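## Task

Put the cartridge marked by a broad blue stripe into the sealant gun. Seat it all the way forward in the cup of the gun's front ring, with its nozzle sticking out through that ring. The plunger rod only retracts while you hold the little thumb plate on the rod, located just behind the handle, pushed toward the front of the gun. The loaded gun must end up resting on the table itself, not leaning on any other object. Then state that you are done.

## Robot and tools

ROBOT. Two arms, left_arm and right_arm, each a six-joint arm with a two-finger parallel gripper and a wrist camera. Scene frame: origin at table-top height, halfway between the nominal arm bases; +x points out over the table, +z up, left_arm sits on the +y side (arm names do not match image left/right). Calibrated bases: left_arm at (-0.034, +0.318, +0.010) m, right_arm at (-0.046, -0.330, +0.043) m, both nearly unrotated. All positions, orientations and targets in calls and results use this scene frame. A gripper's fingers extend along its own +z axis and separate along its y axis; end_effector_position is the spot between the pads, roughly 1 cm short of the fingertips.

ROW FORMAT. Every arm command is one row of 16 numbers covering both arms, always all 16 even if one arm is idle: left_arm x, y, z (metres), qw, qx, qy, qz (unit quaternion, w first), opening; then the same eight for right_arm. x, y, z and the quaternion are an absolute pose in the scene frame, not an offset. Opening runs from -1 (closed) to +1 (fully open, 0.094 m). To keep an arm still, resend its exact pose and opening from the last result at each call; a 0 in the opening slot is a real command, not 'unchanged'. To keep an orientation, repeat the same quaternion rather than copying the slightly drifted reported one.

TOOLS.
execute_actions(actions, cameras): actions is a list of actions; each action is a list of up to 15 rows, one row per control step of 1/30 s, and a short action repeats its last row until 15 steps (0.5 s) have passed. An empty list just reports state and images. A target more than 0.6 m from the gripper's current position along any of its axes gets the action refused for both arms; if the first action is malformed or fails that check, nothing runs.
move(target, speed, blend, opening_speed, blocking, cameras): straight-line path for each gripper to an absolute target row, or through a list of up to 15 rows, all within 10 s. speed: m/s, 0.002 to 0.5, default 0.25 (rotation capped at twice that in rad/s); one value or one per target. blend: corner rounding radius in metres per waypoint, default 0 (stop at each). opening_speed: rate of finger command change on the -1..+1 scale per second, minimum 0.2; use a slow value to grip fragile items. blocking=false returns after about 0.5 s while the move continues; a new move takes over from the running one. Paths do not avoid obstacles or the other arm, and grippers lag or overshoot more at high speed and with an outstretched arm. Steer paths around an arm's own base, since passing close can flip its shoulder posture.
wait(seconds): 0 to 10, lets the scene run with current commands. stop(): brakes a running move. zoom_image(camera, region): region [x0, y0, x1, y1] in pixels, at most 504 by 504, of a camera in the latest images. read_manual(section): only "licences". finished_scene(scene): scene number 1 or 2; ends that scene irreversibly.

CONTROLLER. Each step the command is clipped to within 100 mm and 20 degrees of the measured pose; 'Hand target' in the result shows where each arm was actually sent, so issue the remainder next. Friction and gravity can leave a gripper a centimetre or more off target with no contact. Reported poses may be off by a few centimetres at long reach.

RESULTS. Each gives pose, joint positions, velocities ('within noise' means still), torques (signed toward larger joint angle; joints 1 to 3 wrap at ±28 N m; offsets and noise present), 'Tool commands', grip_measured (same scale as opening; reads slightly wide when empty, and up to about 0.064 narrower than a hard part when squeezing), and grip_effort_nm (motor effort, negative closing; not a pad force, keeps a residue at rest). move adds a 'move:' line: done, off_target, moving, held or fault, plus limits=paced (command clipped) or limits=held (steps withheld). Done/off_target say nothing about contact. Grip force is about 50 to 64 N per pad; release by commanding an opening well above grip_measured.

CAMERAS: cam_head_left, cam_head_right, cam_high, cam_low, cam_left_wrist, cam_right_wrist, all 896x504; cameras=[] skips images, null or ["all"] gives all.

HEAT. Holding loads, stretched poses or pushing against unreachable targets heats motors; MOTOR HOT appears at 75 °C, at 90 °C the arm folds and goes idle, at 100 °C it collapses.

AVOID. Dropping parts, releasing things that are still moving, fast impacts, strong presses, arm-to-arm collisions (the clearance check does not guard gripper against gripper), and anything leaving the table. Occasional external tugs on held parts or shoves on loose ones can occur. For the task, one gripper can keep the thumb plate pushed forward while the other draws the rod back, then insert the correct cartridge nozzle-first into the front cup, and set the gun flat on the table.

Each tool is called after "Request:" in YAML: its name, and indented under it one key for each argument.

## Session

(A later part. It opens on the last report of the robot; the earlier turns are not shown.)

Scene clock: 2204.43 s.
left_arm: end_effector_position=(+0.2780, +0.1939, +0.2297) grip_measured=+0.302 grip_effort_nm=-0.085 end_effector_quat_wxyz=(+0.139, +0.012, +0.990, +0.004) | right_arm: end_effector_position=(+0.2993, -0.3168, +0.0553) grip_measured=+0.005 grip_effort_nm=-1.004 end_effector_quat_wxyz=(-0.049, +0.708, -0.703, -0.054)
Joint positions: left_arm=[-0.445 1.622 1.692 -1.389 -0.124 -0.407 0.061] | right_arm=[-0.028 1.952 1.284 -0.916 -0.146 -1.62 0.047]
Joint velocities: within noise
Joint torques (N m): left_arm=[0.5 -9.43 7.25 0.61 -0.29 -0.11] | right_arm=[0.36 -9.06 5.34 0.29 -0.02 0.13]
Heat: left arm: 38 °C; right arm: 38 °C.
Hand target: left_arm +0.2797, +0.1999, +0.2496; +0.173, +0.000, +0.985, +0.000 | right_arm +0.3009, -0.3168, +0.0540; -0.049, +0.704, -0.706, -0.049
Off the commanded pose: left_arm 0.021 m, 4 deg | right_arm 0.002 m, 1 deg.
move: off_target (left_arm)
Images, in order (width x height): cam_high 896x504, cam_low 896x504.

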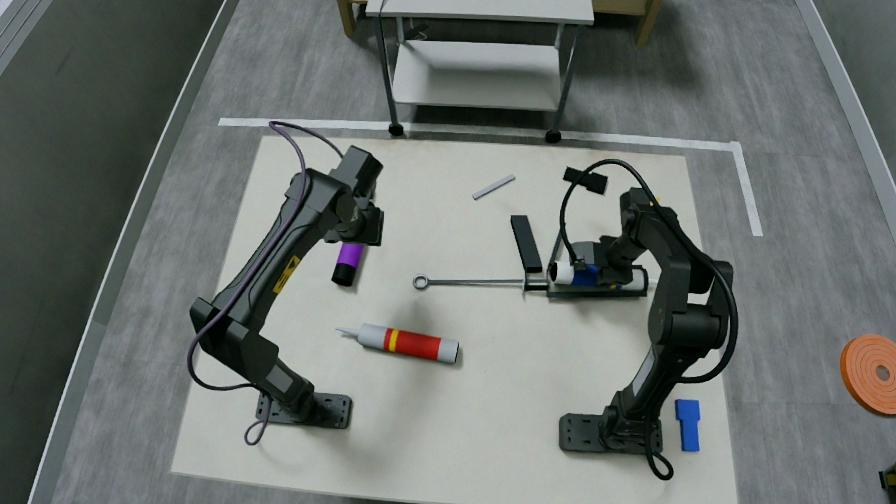

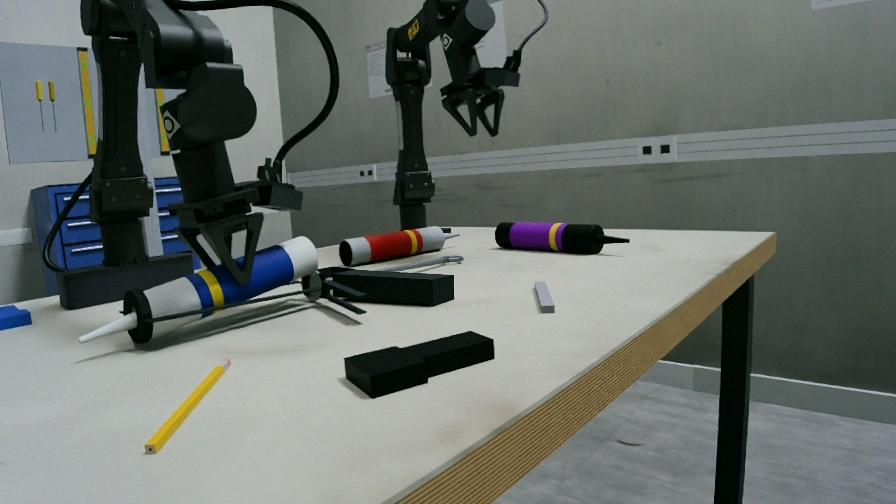

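Request:
move:
  target:
    - [0.28,0.20,0.25,0.1736,0,0.9848,0,0.3,0.300,-0.3180,0.044,0.0185,-0.7069,0.7069,0.0185,0.0]
    - [0.28,0.20,0.25,0.1736,0,0.9848,0,0.3,0.300,-0.3180,0.039,0.0,-0.7071,0.7071,0.0,0.0]
  speed: 0.03
  cameras: ["cam_high","cam_low","cam_right_wrist"]

Request:
zoom_image:
  camera: "cam_low"
  region: [80, 200, 400, 380]

Request:
zoom_image:
  camera: "cam_high"
  region: [530, 230, 690, 320]

Request:
zoom_image:
  camera: "cam_low"
  region: [80, 260, 220, 350]

Scene clock: 2222.20 s.
left_arm: end_effector_position=(+0.2780, +0.1939, +0.2297) grip_measured=+0.302 grip_effort_nm=-0.100 end_effector_quat_wxyz=(+0.139, +0.012, +0.990, +0.004) | right_arm: end_effector_position=(+0.2985, -0.3175, +0.0407) grip_measured=+0.005 grip_effort_nm=-1.004 end_effector_quat_wxyz=(-0.003, +0.712, -0.702, -0.007)
Joint positions: left_arm=[-0.445 1.622 1.692 -1.389 -0.124 -0.407 0.061] | right_arm=[0.038 1.967 1.25 -0.859 -0.014 -1.56 0.047]
Joint velocities: within noise
Joint torques (N m): left_arm=[0.53 -9.36 7.35 0.6 -0.26 -0.11] | right_arm=[0.42 -9.01 5.2 0.31 0.1 0.13]
Heat: left arm: 38 °C; right arm: 38 °C.
Hand target: left_arm +0.2797, +0.1999, +0.2496; +0.173, +0.000, +0.985, +0.000 | right_arm +0.3000, -0.3179, +0.0392; -0.001, +0.709, -0.706, +0.000
Off the commanded pose: left_arm 0.021 m, 4 deg | right_arm 0.002 m, 1 deg.
move: off_target (left_arm)
camera_calibration:
cam_right_wrist: T_world_to_cam=[[0.999991, 0.000671317, 0.00419755, -0.298045], [-0.00103017, -0.919745, 0.392515, -0.2676], [0.00412418, -0.392516, -0.919736, -0.0058321], [0, 0, 0, 1]] pos_world=[0.29779, -0.248213, 0.100924]
Images, in order (width x height): cam_high 896x504, cam_low 896x504, cam_right_wrist 896x504.

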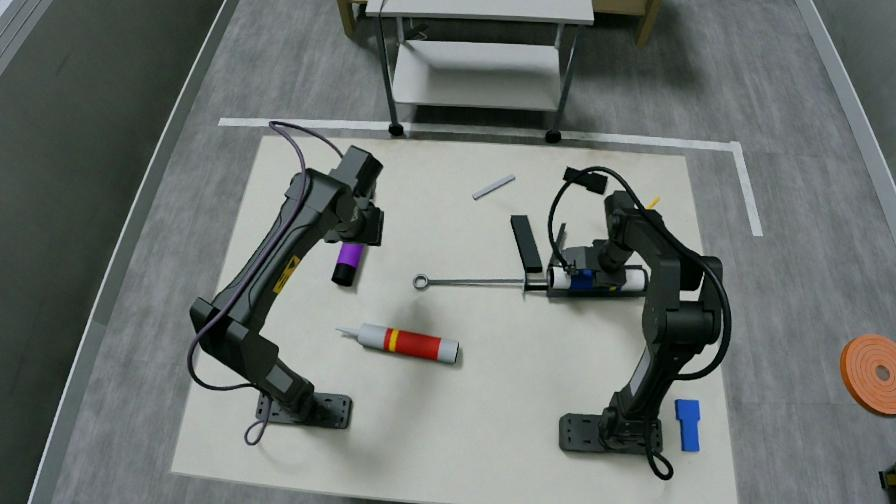

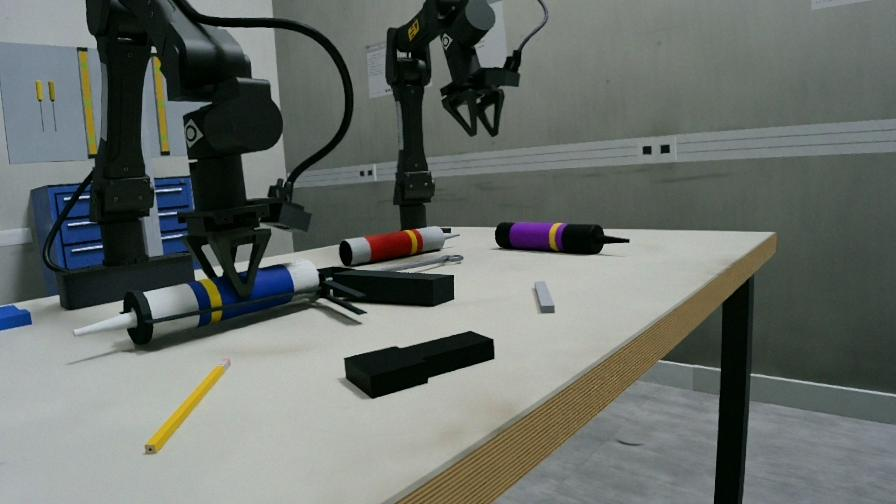

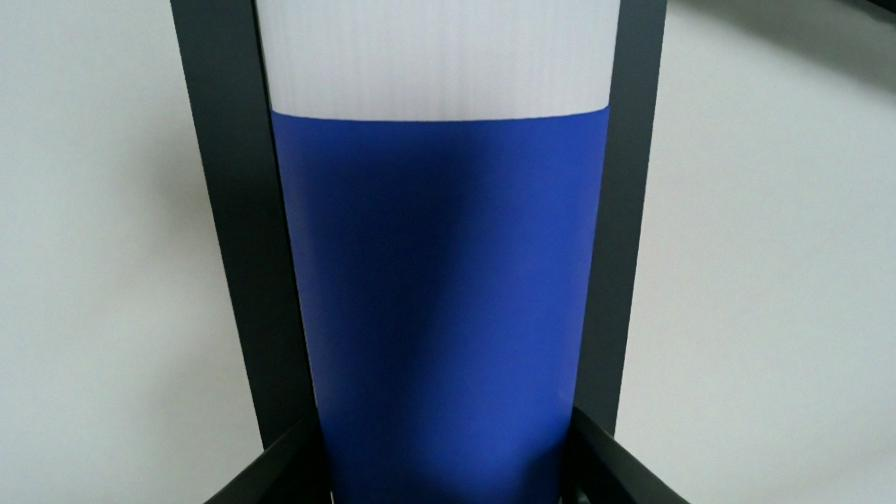

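Scaled by 1.575 from the camera's 896x504 image, which has a finer 1280x720 frame.

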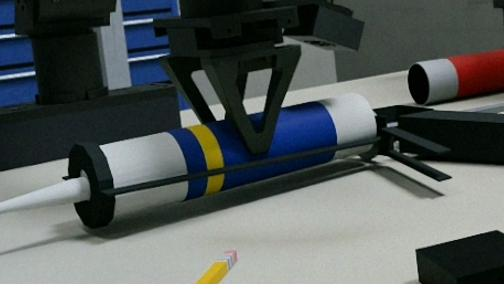

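Scaled by 3.150 from the camera's 896x504 image, which has a finer 1280x720 frame.

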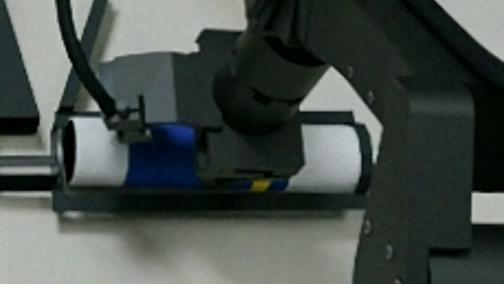

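Scaled by 3.600 from the camera's 896x504 image, which has a finer 1280x720 frame.

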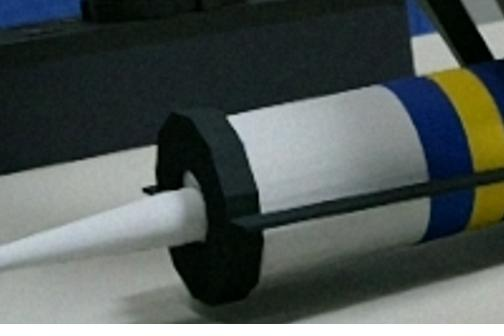

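Request:
move:
  target: [0.28,0.20,0.25,0.1736,0,0.9848,0,0.3,0.300,-0.3245,0.039,0.0,-0.7071,0.7071,0.0,0.0]
  speed: 0.03
  cameras: ["cam_high","cam_low","cam_right_wrist"]

Request:
zoom_image:
  camera: "cam_low"
  region: [80, 200, 400, 380]

Request:
zoom_image:
  camera: "cam_high"
  region: [530, 230, 690, 320]

Request:
zoom_image:
  camera: "cam_low"
  region: [80, 260, 220, 350]

Scene clock: 2235.27 s.
left_arm: end_effector_position=(+0.2780, +0.1939, +0.2297) grip_measured=+0.302 grip_effort_nm=-0.100 end_effector_quat_wxyz=(+0.139, +0.012, +0.990, +0.004) | right_arm: end_effector_position=(+0.2985, -0.3175, +0.0407) grip_measured=+0.005 grip_effort_nm=-1.009 end_effector_quat_wxyz=(-0.003, +0.712, -0.702, -0.007)
Joint positions: left_arm=[-0.445 1.622 1.692 -1.389 -0.124 -0.407 0.061] | right_arm=[0.038 1.967 1.25 -0.859 -0.014 -1.56 0.047]
Joint velocities: within noise
Joint torques (N m): left_arm=[0.46 -9.29 7.39 0.58 -0.28 -0.11] | right_arm=[-1.13 -8.94 5.23 0.3 0.1 -0.01]
Heat: left arm: 38 °C; right arm: 40 °C.
Hand target: left_arm +0.2797, +0.1999, +0.2496; +0.173, +0.000, +0.985, +0.000 | right_arm +0.2999, -0.3240, +0.0390; -0.001, +0.707, -0.707, -0.001
Off the commanded pose: left_arm 0.021 m, 4 deg | right_arm 0.007 m, 1 deg.
move: off_target (left_arm)
camera_calibration:
cam_right_wrist: T_world_to_cam=[[0.999991, 0.000671317, 0.00419755, -0.298045], [-0.00103017, -0.919745, 0.392515, -0.2676], [0.00412418, -0.392516, -0.919736, -0.0058321], [0, 0, 0, 1]] pos_world=[0.29779, -0.248213, 0.100924]
Images, in order (width x height): cam_high 896x504, cam_low 896x504, cam_right_wrist 896x504.

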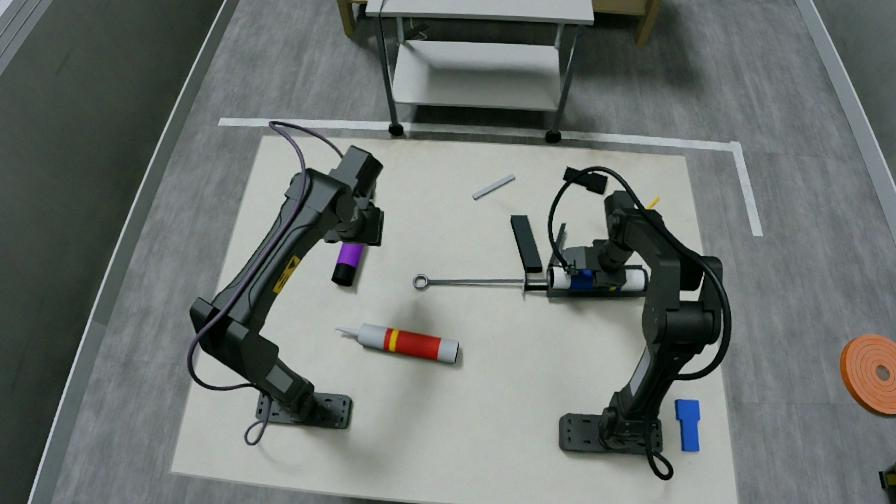

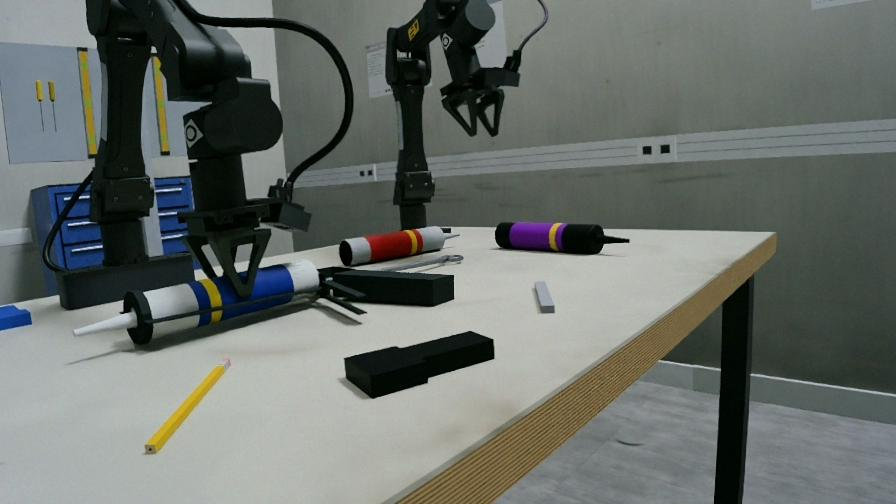

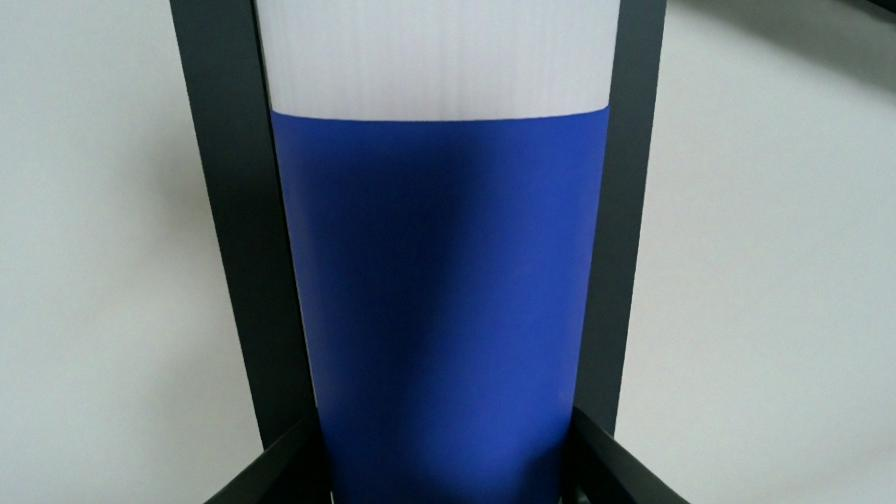

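Scaled by 1.575 from the camera's 896x504 image, which has a finer 1280x720 frame.

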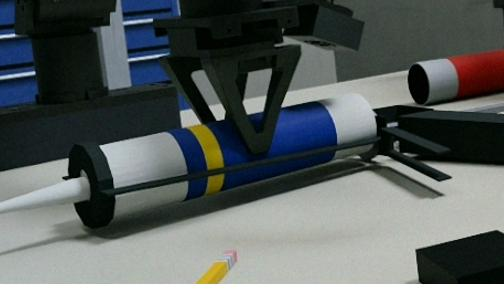

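Scaled by 3.150 from the camera's 896x504 image, which has a finer 1280x720 frame.

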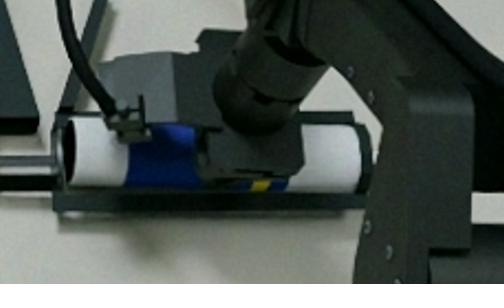

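Scaled by 3.600 from the camera's 896x504 image, which has a finer 1280x720 frame.

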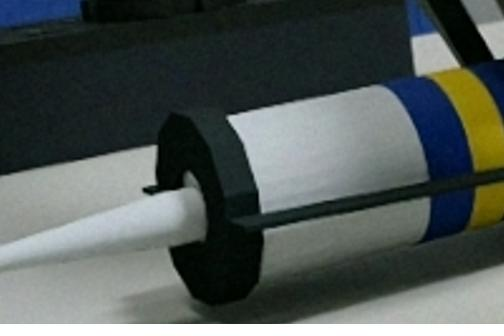

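Request:
move:
  target: [0.28,0.20,0.25,0.1736,0,0.9848,0,0.3,0.300,-0.332,0.039,0.0,-0.7071,0.7071,0.0,0.0]
  speed: 0.03
  cameras: ["cam_high","cam_low","cam_right_wrist"]

Request:
zoom_image:
  camera: "cam_high"
  region: [530, 230, 690, 320]

Request:
zoom_image:
  camera: "cam_low"
  region: [80, 260, 220, 350]

Scene clock: 2246.63 s.
left_arm: end_effector_position=(+0.2780, +0.1939, +0.2297) grip_measured=+0.302 grip_effort_nm=-0.095 end_effector_quat_wxyz=(+0.139, +0.012, +0.990, +0.004) | right_arm: end_effector_position=(+0.2994, -0.3233, +0.0407) grip_measured=+0.005 grip_effort_nm=-1.009 end_effector_quat_wxyz=(-0.005, +0.710, -0.704, -0.007)
Joint positions: left_arm=[-0.445 1.622 1.692 -1.389 -0.124 -0.407 0.061] | right_arm=[0.019 1.967 1.25 -0.856 -0.017 -1.573 0.047]
Joint velocities: within noise
Joint torques (N m): left_arm=[0.55 -9.33 7.3 0.59 -0.29 -0.11] | right_arm=[-1.37 -8.95 5.24 0.27 0.11 -0.13]
Heat: left arm: 38 °C; right arm: 40 °C.
Hand target: left_arm +0.2797, +0.1999, +0.2496; +0.173, +0.000, +0.985, +0.000 | right_arm +0.2999, -0.3311, +0.0390; -0.001, +0.708, -0.706, -0.001
Off the commanded pose: left_arm 0.021 m, 4 deg | right_arm 0.009 m, 1 deg.
move: off_target (left_arm)
camera_calibration:
cam_right_wrist: T_world_to_cam=[[0.999957, -0.0054977, 0.00740188, -0.301079], [-0.00794712, -0.920958, 0.389582, -0.271124], [0.00467501, -0.389624, -0.920962, -0.00728267], [0, 0, 0, 1]] pos_world=[0.298945, -0.254187, 0.101147]
Images, in order (width x height): cam_high 896x504, cam_low 896x504, cam_right_wrist 896x504.

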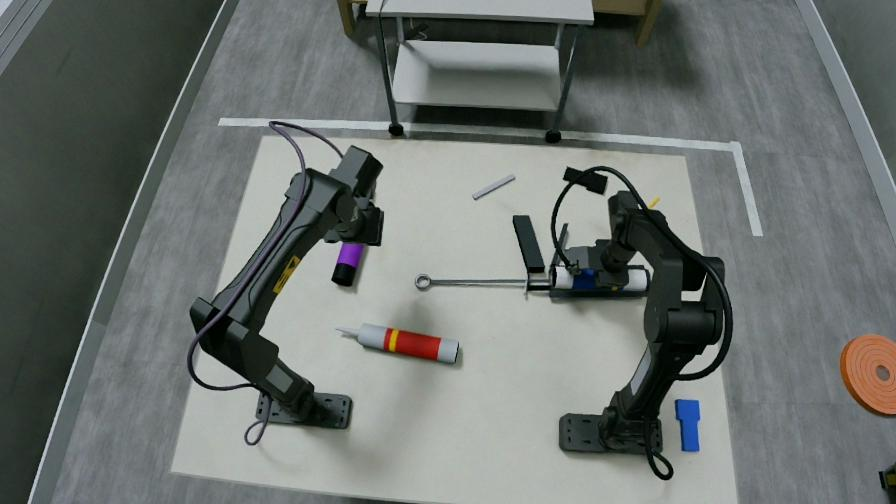

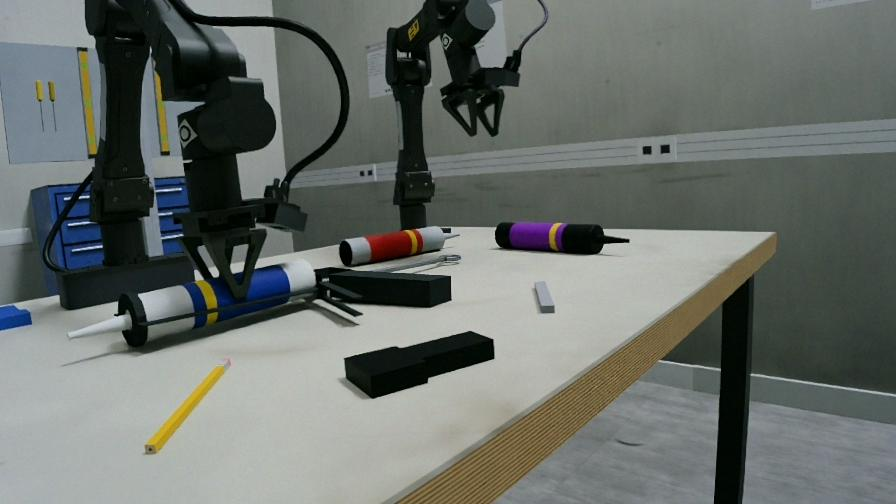

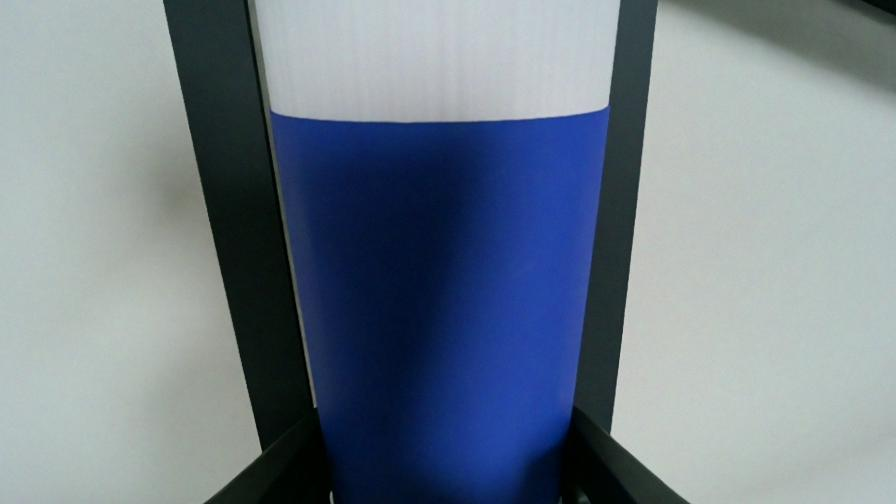

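Scaled by 3.150 from the camera's 896x504 image, which has a finer 1280x720 frame.

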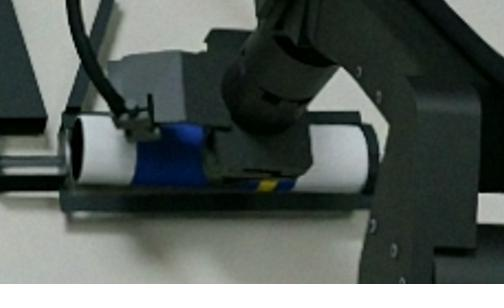

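Scaled by 3.600 from the camera's 896x504 image, which has a finer 1280x720 frame.

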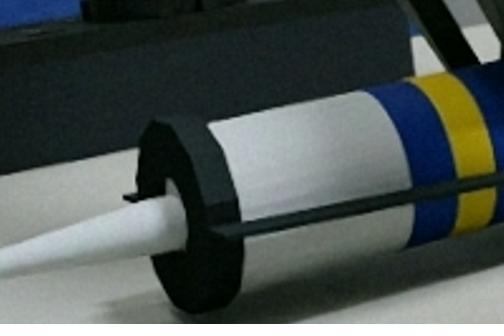

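Request:
zoom_image:
  camera: "cam_high"
  region: [530, 250, 600, 310]

Request:
zoom_image:
  camera: "cam_head_right"
  region: [440, 230, 560, 310]

Request:
zoom_image:
  camera: "cam_low"
  region: [260, 240, 380, 340]

Scaled by 7.200 from the camera's 896x504 image, which has a finer 1280x720 frame.

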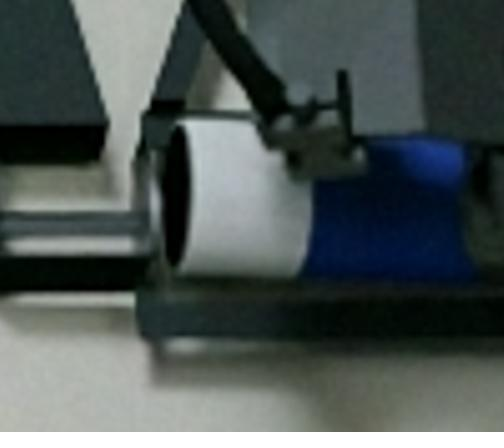

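This scene's latest camera images include none from cam_head_right. They are from: cam_high, cam_low, cam_right_wrist. cam_head_right's image comes with the result of a call that names it in "cameras".

Scaled by 4.200 from the camera's 896x504 image, which has a finer 1280x720 frame.

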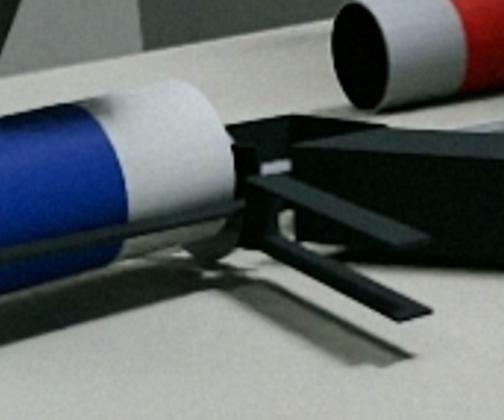

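Request:
move:
  target:
    - [0.28,0.20,0.25,0.1736,0,0.9848,0,0.3,0.300,-0.325,0.041,0.0,-0.7071,0.7071,0.0,0.4]
    - [0.28,0.20,0.25,0.1736,0,0.9848,0,0.3,0.300,-0.325,0.17,0.0,-0.7071,0.7071,0.0,0.4]
    - [0.28,0.20,0.25,0.1736,0,0.9848,0,0.3,0.22,-0.40,0.20,0.0,-0.7071,0.7071,0.0,0.4]
  speed: 0.1
  opening_speed: 0.5

Request:
zoom_image:
  camera: "cam_high"
  region: [510, 230, 690, 330]

Request:
zoom_image:
  camera: "cam_low"
  region: [60, 220, 380, 370]

Request:
zoom_image:
  camera: "cam_head_right"
  region: [430, 230, 570, 310]

Scene clock: 2279.70 s.
left_arm: end_effector_position=(+0.2780, +0.1939, +0.2297) grip_measured=+0.302 grip_effort_nm=-0.095 end_effector_quat_wxyz=(+0.139, +0.012, +0.990, +0.004) | right_arm: end_effector_position=(+0.2311, -0.4042, +0.1976) grip_measured=+0.398 grip_effort_nm=0.144 end_effector_quat_wxyz=(-0.002, +0.697, -0.717, +0.006)
Joint positions: left_arm=[-0.445 1.622 1.692 -1.389 -0.124 -0.407 0.061] | right_arm=[-0.252 1.618 1.46 -1.4 0.003 -1.809 0.066]
Joint velocities: within noise
Joint torques (N m): left_arm=[0.51 -9.31 7.3 0.56 -0.28 -0.11] | right_arm=[-0.4 -8.31 4.98 -0.03 -0.01 -0.17]
Heat: left arm: 38 °C; right arm: 41 °C.
Hand target: left_arm +0.2797, +0.1999, +0.2496; +0.173, +0.000, +0.985, +0.000 | right_arm +0.2219, -0.4030, +0.2004; +0.001, +0.701, -0.713, +0.001
Off the commanded pose: left_arm 0.021 m, 4 deg | right_arm 0.012 m, 2 deg.
move: off_target (left_arm, right_arm)
camera_calibration:
cam_left_wrist: T_world_to_cam=[[-0.0117407, -0.999804, -0.0159496, 0.199562], [-0.978479, 0.0082011, 0.206185, 0.258034], [-0.206013, 0.0180271, -0.978383, 0.367053], [0, 0, 0, 1]] pos_world=[0.330442, 0.19079, 0.309098]
cam_right_wrist: T_world_to_cam=[[0.998936, -0.0405104, 0.0220332, -0.251208], [-0.0459854, -0.910817, 0.410241, -0.398482], [0.00344921, -0.410818, -0.911711, 0.095886], [0, 0, 0, 1]] pos_world=[0.232285, -0.333729, 0.256429]

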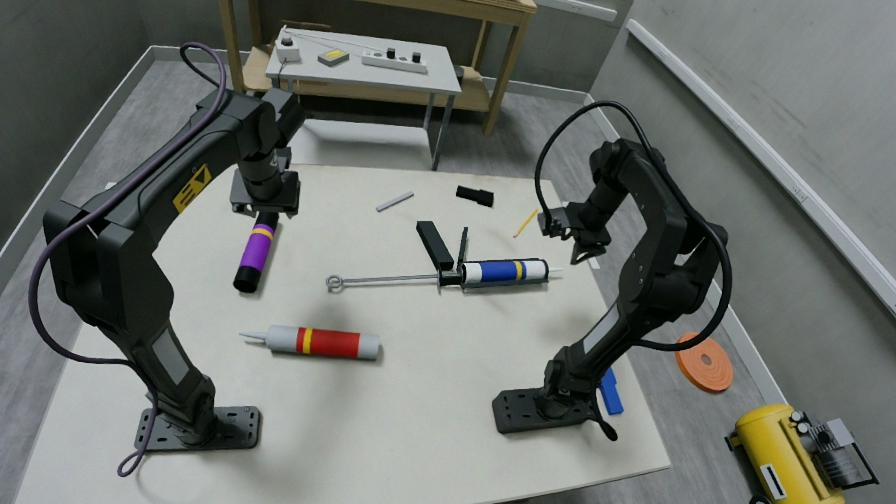

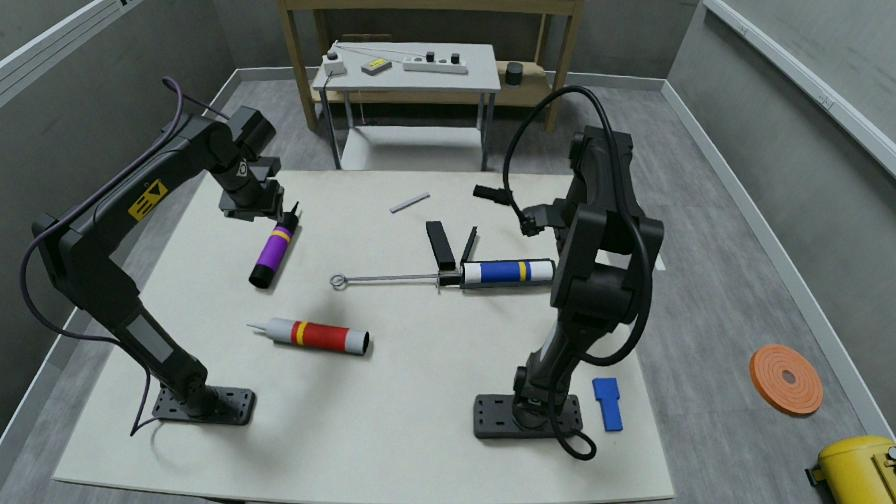

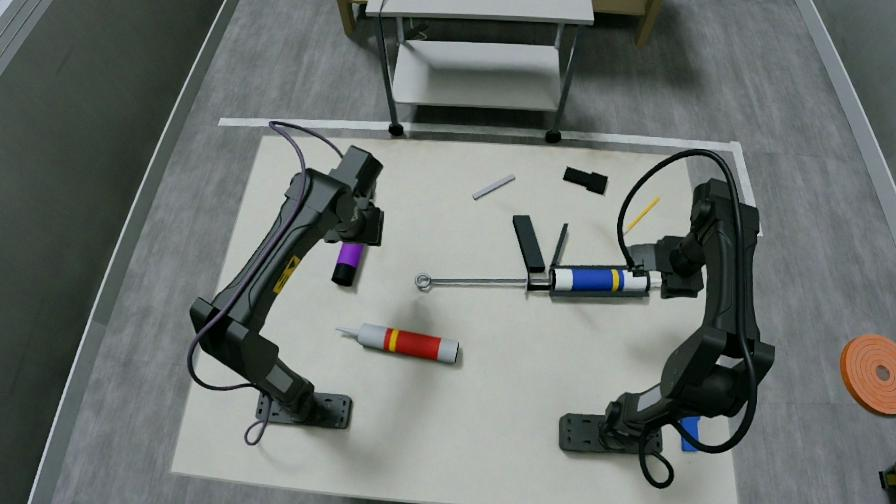

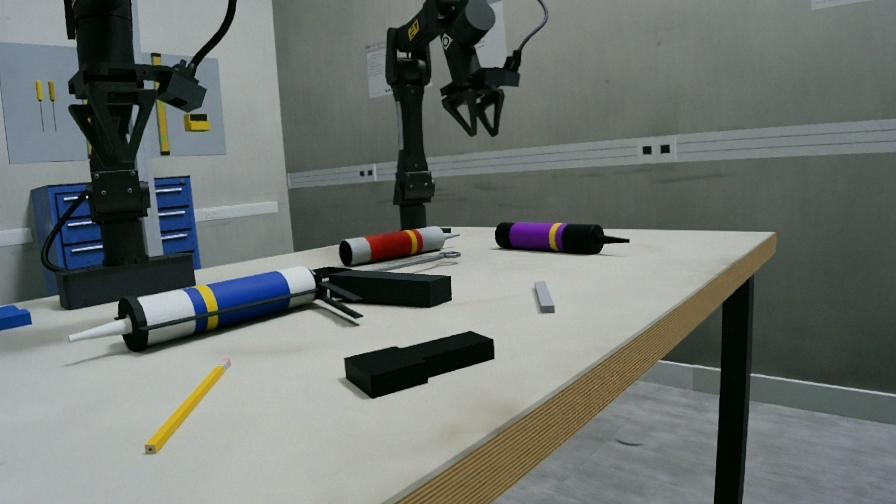

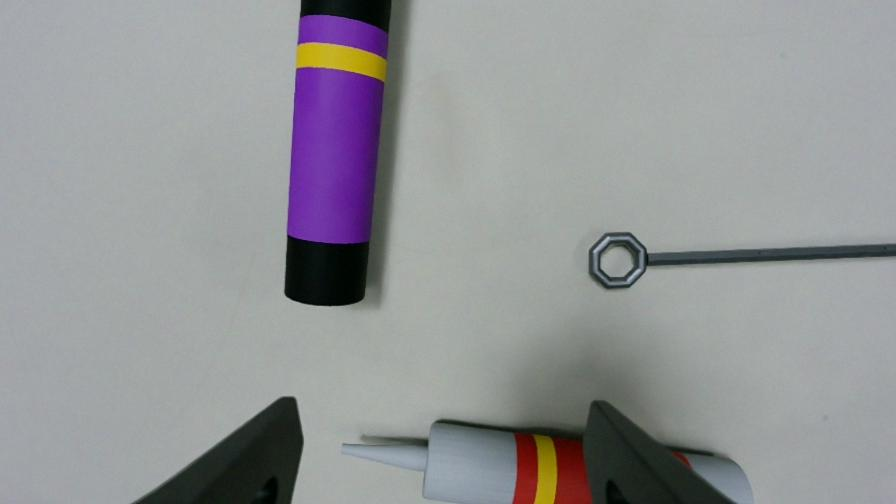

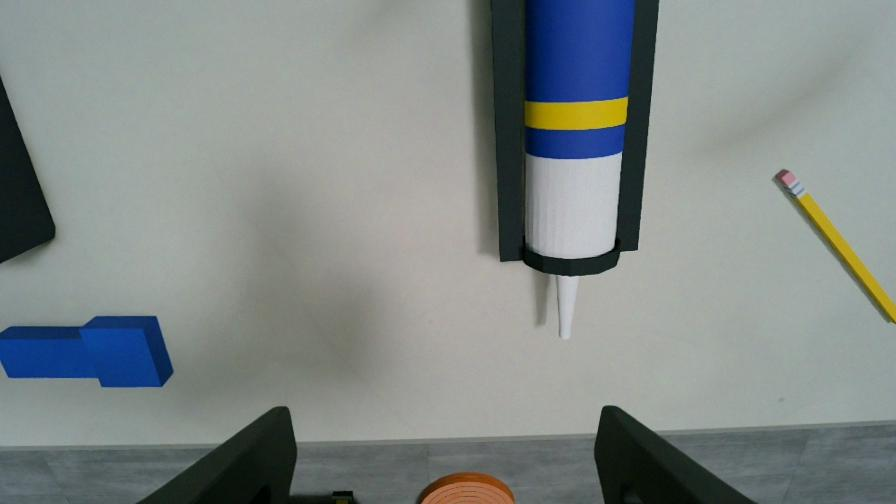

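Scaled by 2.800 from the camera's 896x504 image, which has a finer 1280x720 frame.

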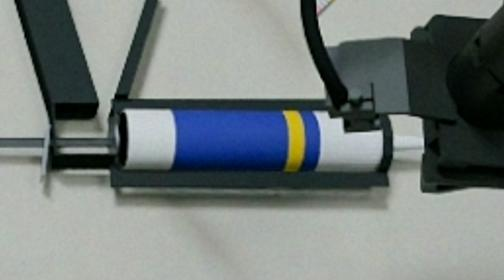

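Scaled by 1.575 from the camera's 896x504 image, which has a finer 1280x720 frame.

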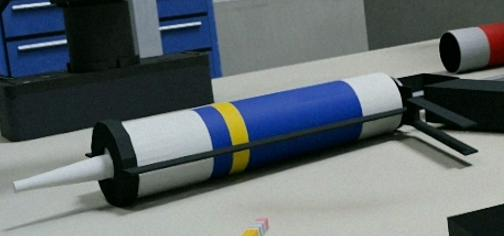

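Scaled by 3.600 from the camera's 896x504 image, which has a finer 1280x720 frame.

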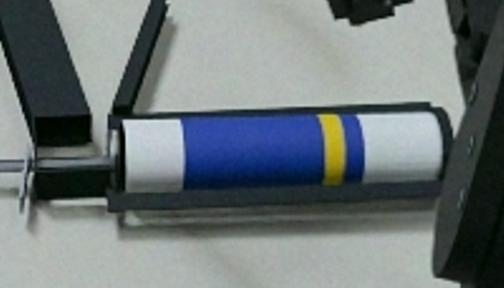

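Request:
zoom_image:
  camera: "cam_high"
  region: [520, 255, 580, 305]

Request:
zoom_image:
  camera: "cam_high"
  region: [620, 255, 680, 305]

Request:
zoom_image:
  camera: "cam_right_wrist"
  region: [490, 180, 670, 350]

Request:
zoom_image:
  camera: "cam_head_left"
  region: [430, 230, 580, 310]

Scaled by 8.400 from the camera's 896x504 image, which has a finer 1280x720 frame.

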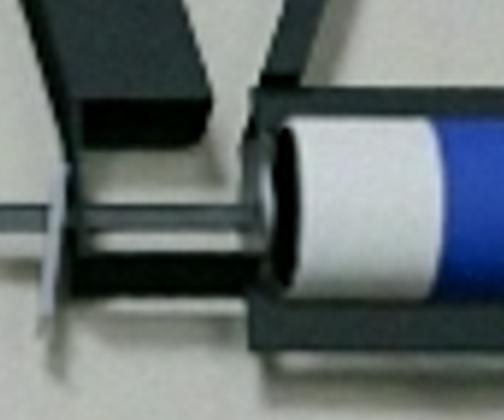

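Scaled by 8.400 from the camera's 896x504 image, which has a finer 1280x720 frame.

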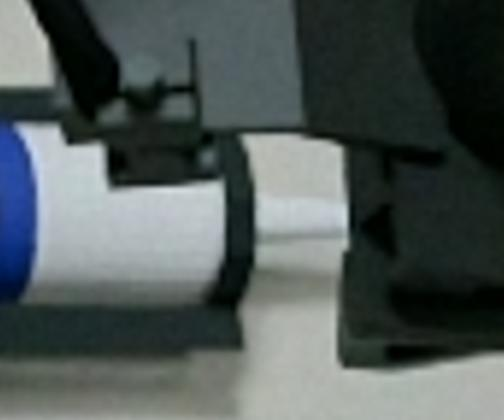

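Scaled by 2.800 from the camera's 896x504 image, which has a finer 1280x720 frame.

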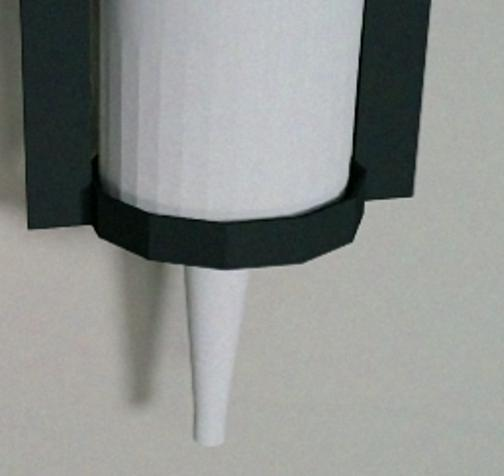

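Scaled by 3.360 from the camera's 896x504 image, which has a finer 1280x720 frame.

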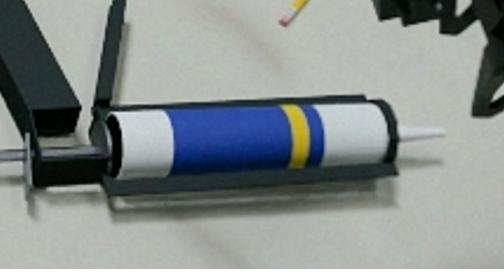

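Request:
move:
  target:
    - [0.28,0.20,0.25,0.1736,0,0.9848,0,0.3,0.300,-0.185,0.14,0.0,-0.7071,0.7071,0.0,-0.9]
    - [0.28,0.20,0.25,0.1736,0,0.9848,0,0.3,0.300,-0.188,0.075,0.0,-0.7071,0.7071,0.0,-0.9]
  speed: 0.2

Request:
zoom_image:
  camera: "cam_low"
  region: [240, 200, 400, 340]

Request:
zoom_image:
  camera: "cam_high"
  region: [510, 230, 690, 330]

Scene clock: 2349.47 s.
left_arm: end_effector_position=(+0.2780, +0.1939, +0.2297) grip_measured=+0.302 grip_effort_nm=-0.105 end_effector_quat_wxyz=(+0.139, +0.012, +0.990, +0.004) | right_arm: end_effector_position=(+0.2977, -0.1888, +0.0768) grip_measured=-0.898 grip_effort_nm=-0.100 end_effector_quat_wxyz=(+0.005, +0.714, -0.700, +0.002)
Joint positions: left_arm=[-0.445 1.622 1.692 -1.389 -0.124 -0.407 0.061] | right_arm=[0.403 2.01 1.468 -1.035 0.007 -1.201 0.005]
Joint velocities: within noise
Joint torques (N m): left_arm=[0.51 -9.42 7.28 0.62 -0.27 -0.11] | right_arm=[-0.62 -9.7 5.42 0.32 0.03 0.13]
Heat: left arm: 38 °C; right arm: 39 °C.
Hand target: left_arm +0.2797, +0.1999, +0.2496; +0.173, +0.000, +0.985, +0.000 | right_arm +0.3004, -0.1913, +0.0748; +0.003, +0.706, -0.708, +0.005
Off the commanded pose: left_arm 0.021 m, 4 deg | right_arm 0.003 m, 1 deg.
move: off_target (left_arm)
camera_calibration:
cam_left_wrist: T_world_to_cam=[[-0.0117407, -0.999804, -0.0159496, 0.199562], [-0.978479, 0.0082011, 0.206185, 0.258034], [-0.206013, 0.0180271, -0.978383, 0.367053], [0, 0, 0, 1]] pos_world=[0.330442, 0.19079, 0.309098]
cam_right_wrist: T_world_to_cam=[[0.999956, 0.00705702, 0.00625415, -0.296415], [0.00383406, -0.910236, 0.414071, -0.164713], [0.00861487, -0.414029, -0.910223, 0.0717908], [0, 0, 0, 1]] pos_world=[0.296415, -0.118113, 0.135403]

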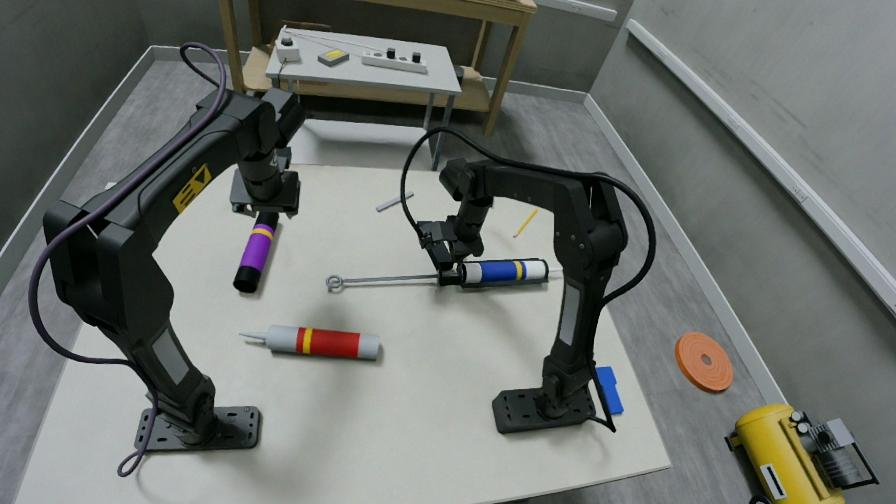

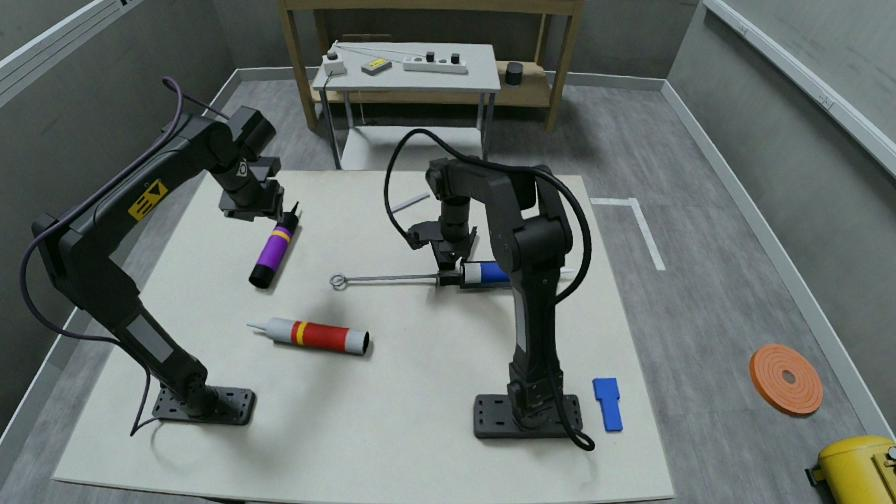

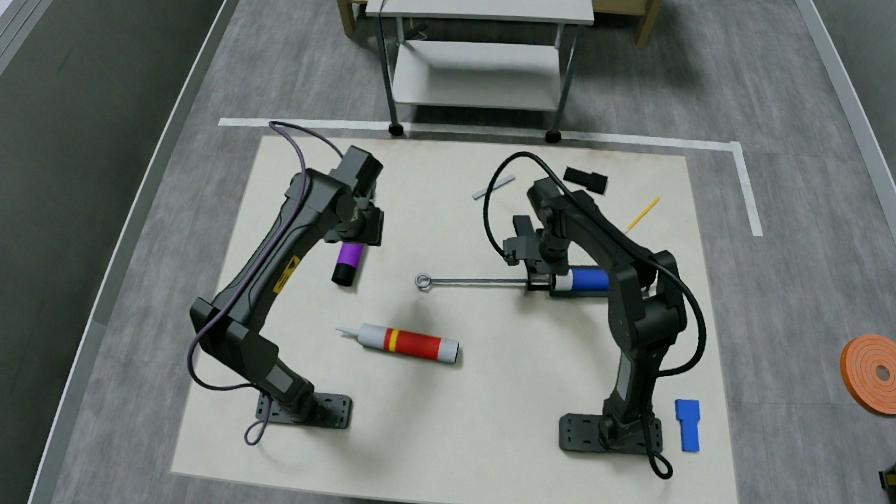

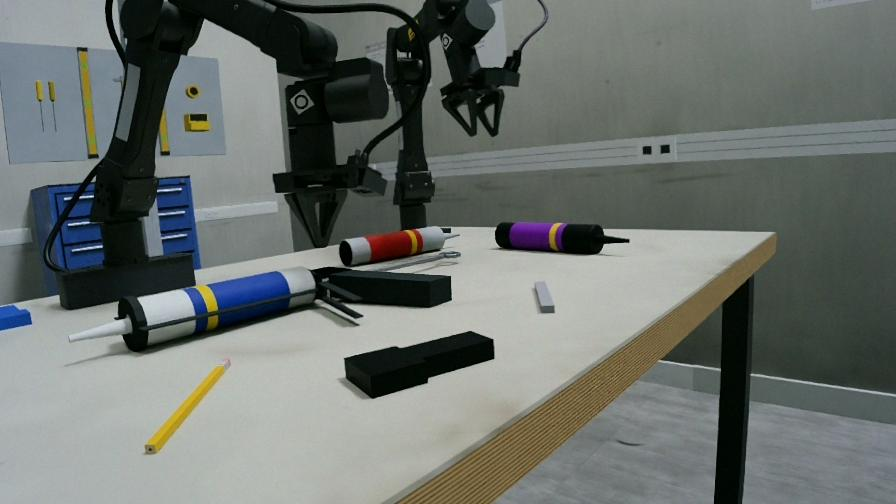

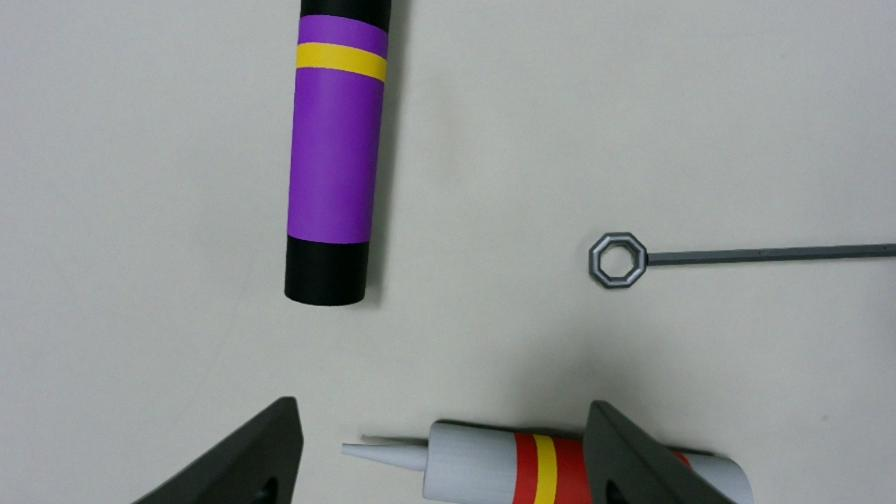

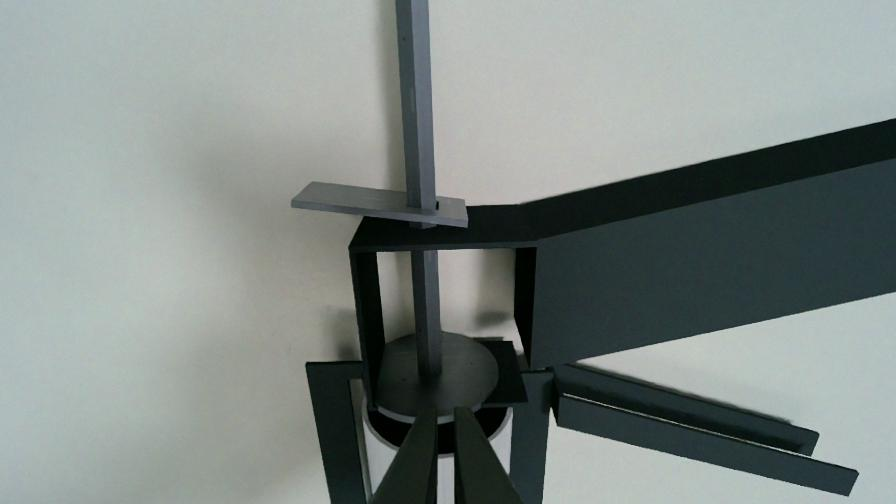

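Scaled by 3.150 from the camera's 896x504 image, which has a finer 1280x720 frame.

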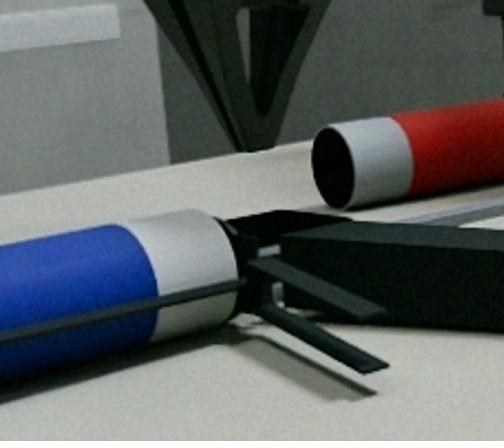

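Scaled by 2.800 from the camera's 896x504 image, which has a finer 1280x720 frame.

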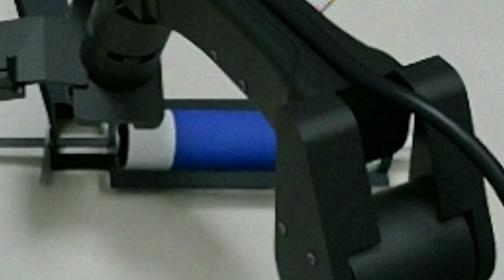

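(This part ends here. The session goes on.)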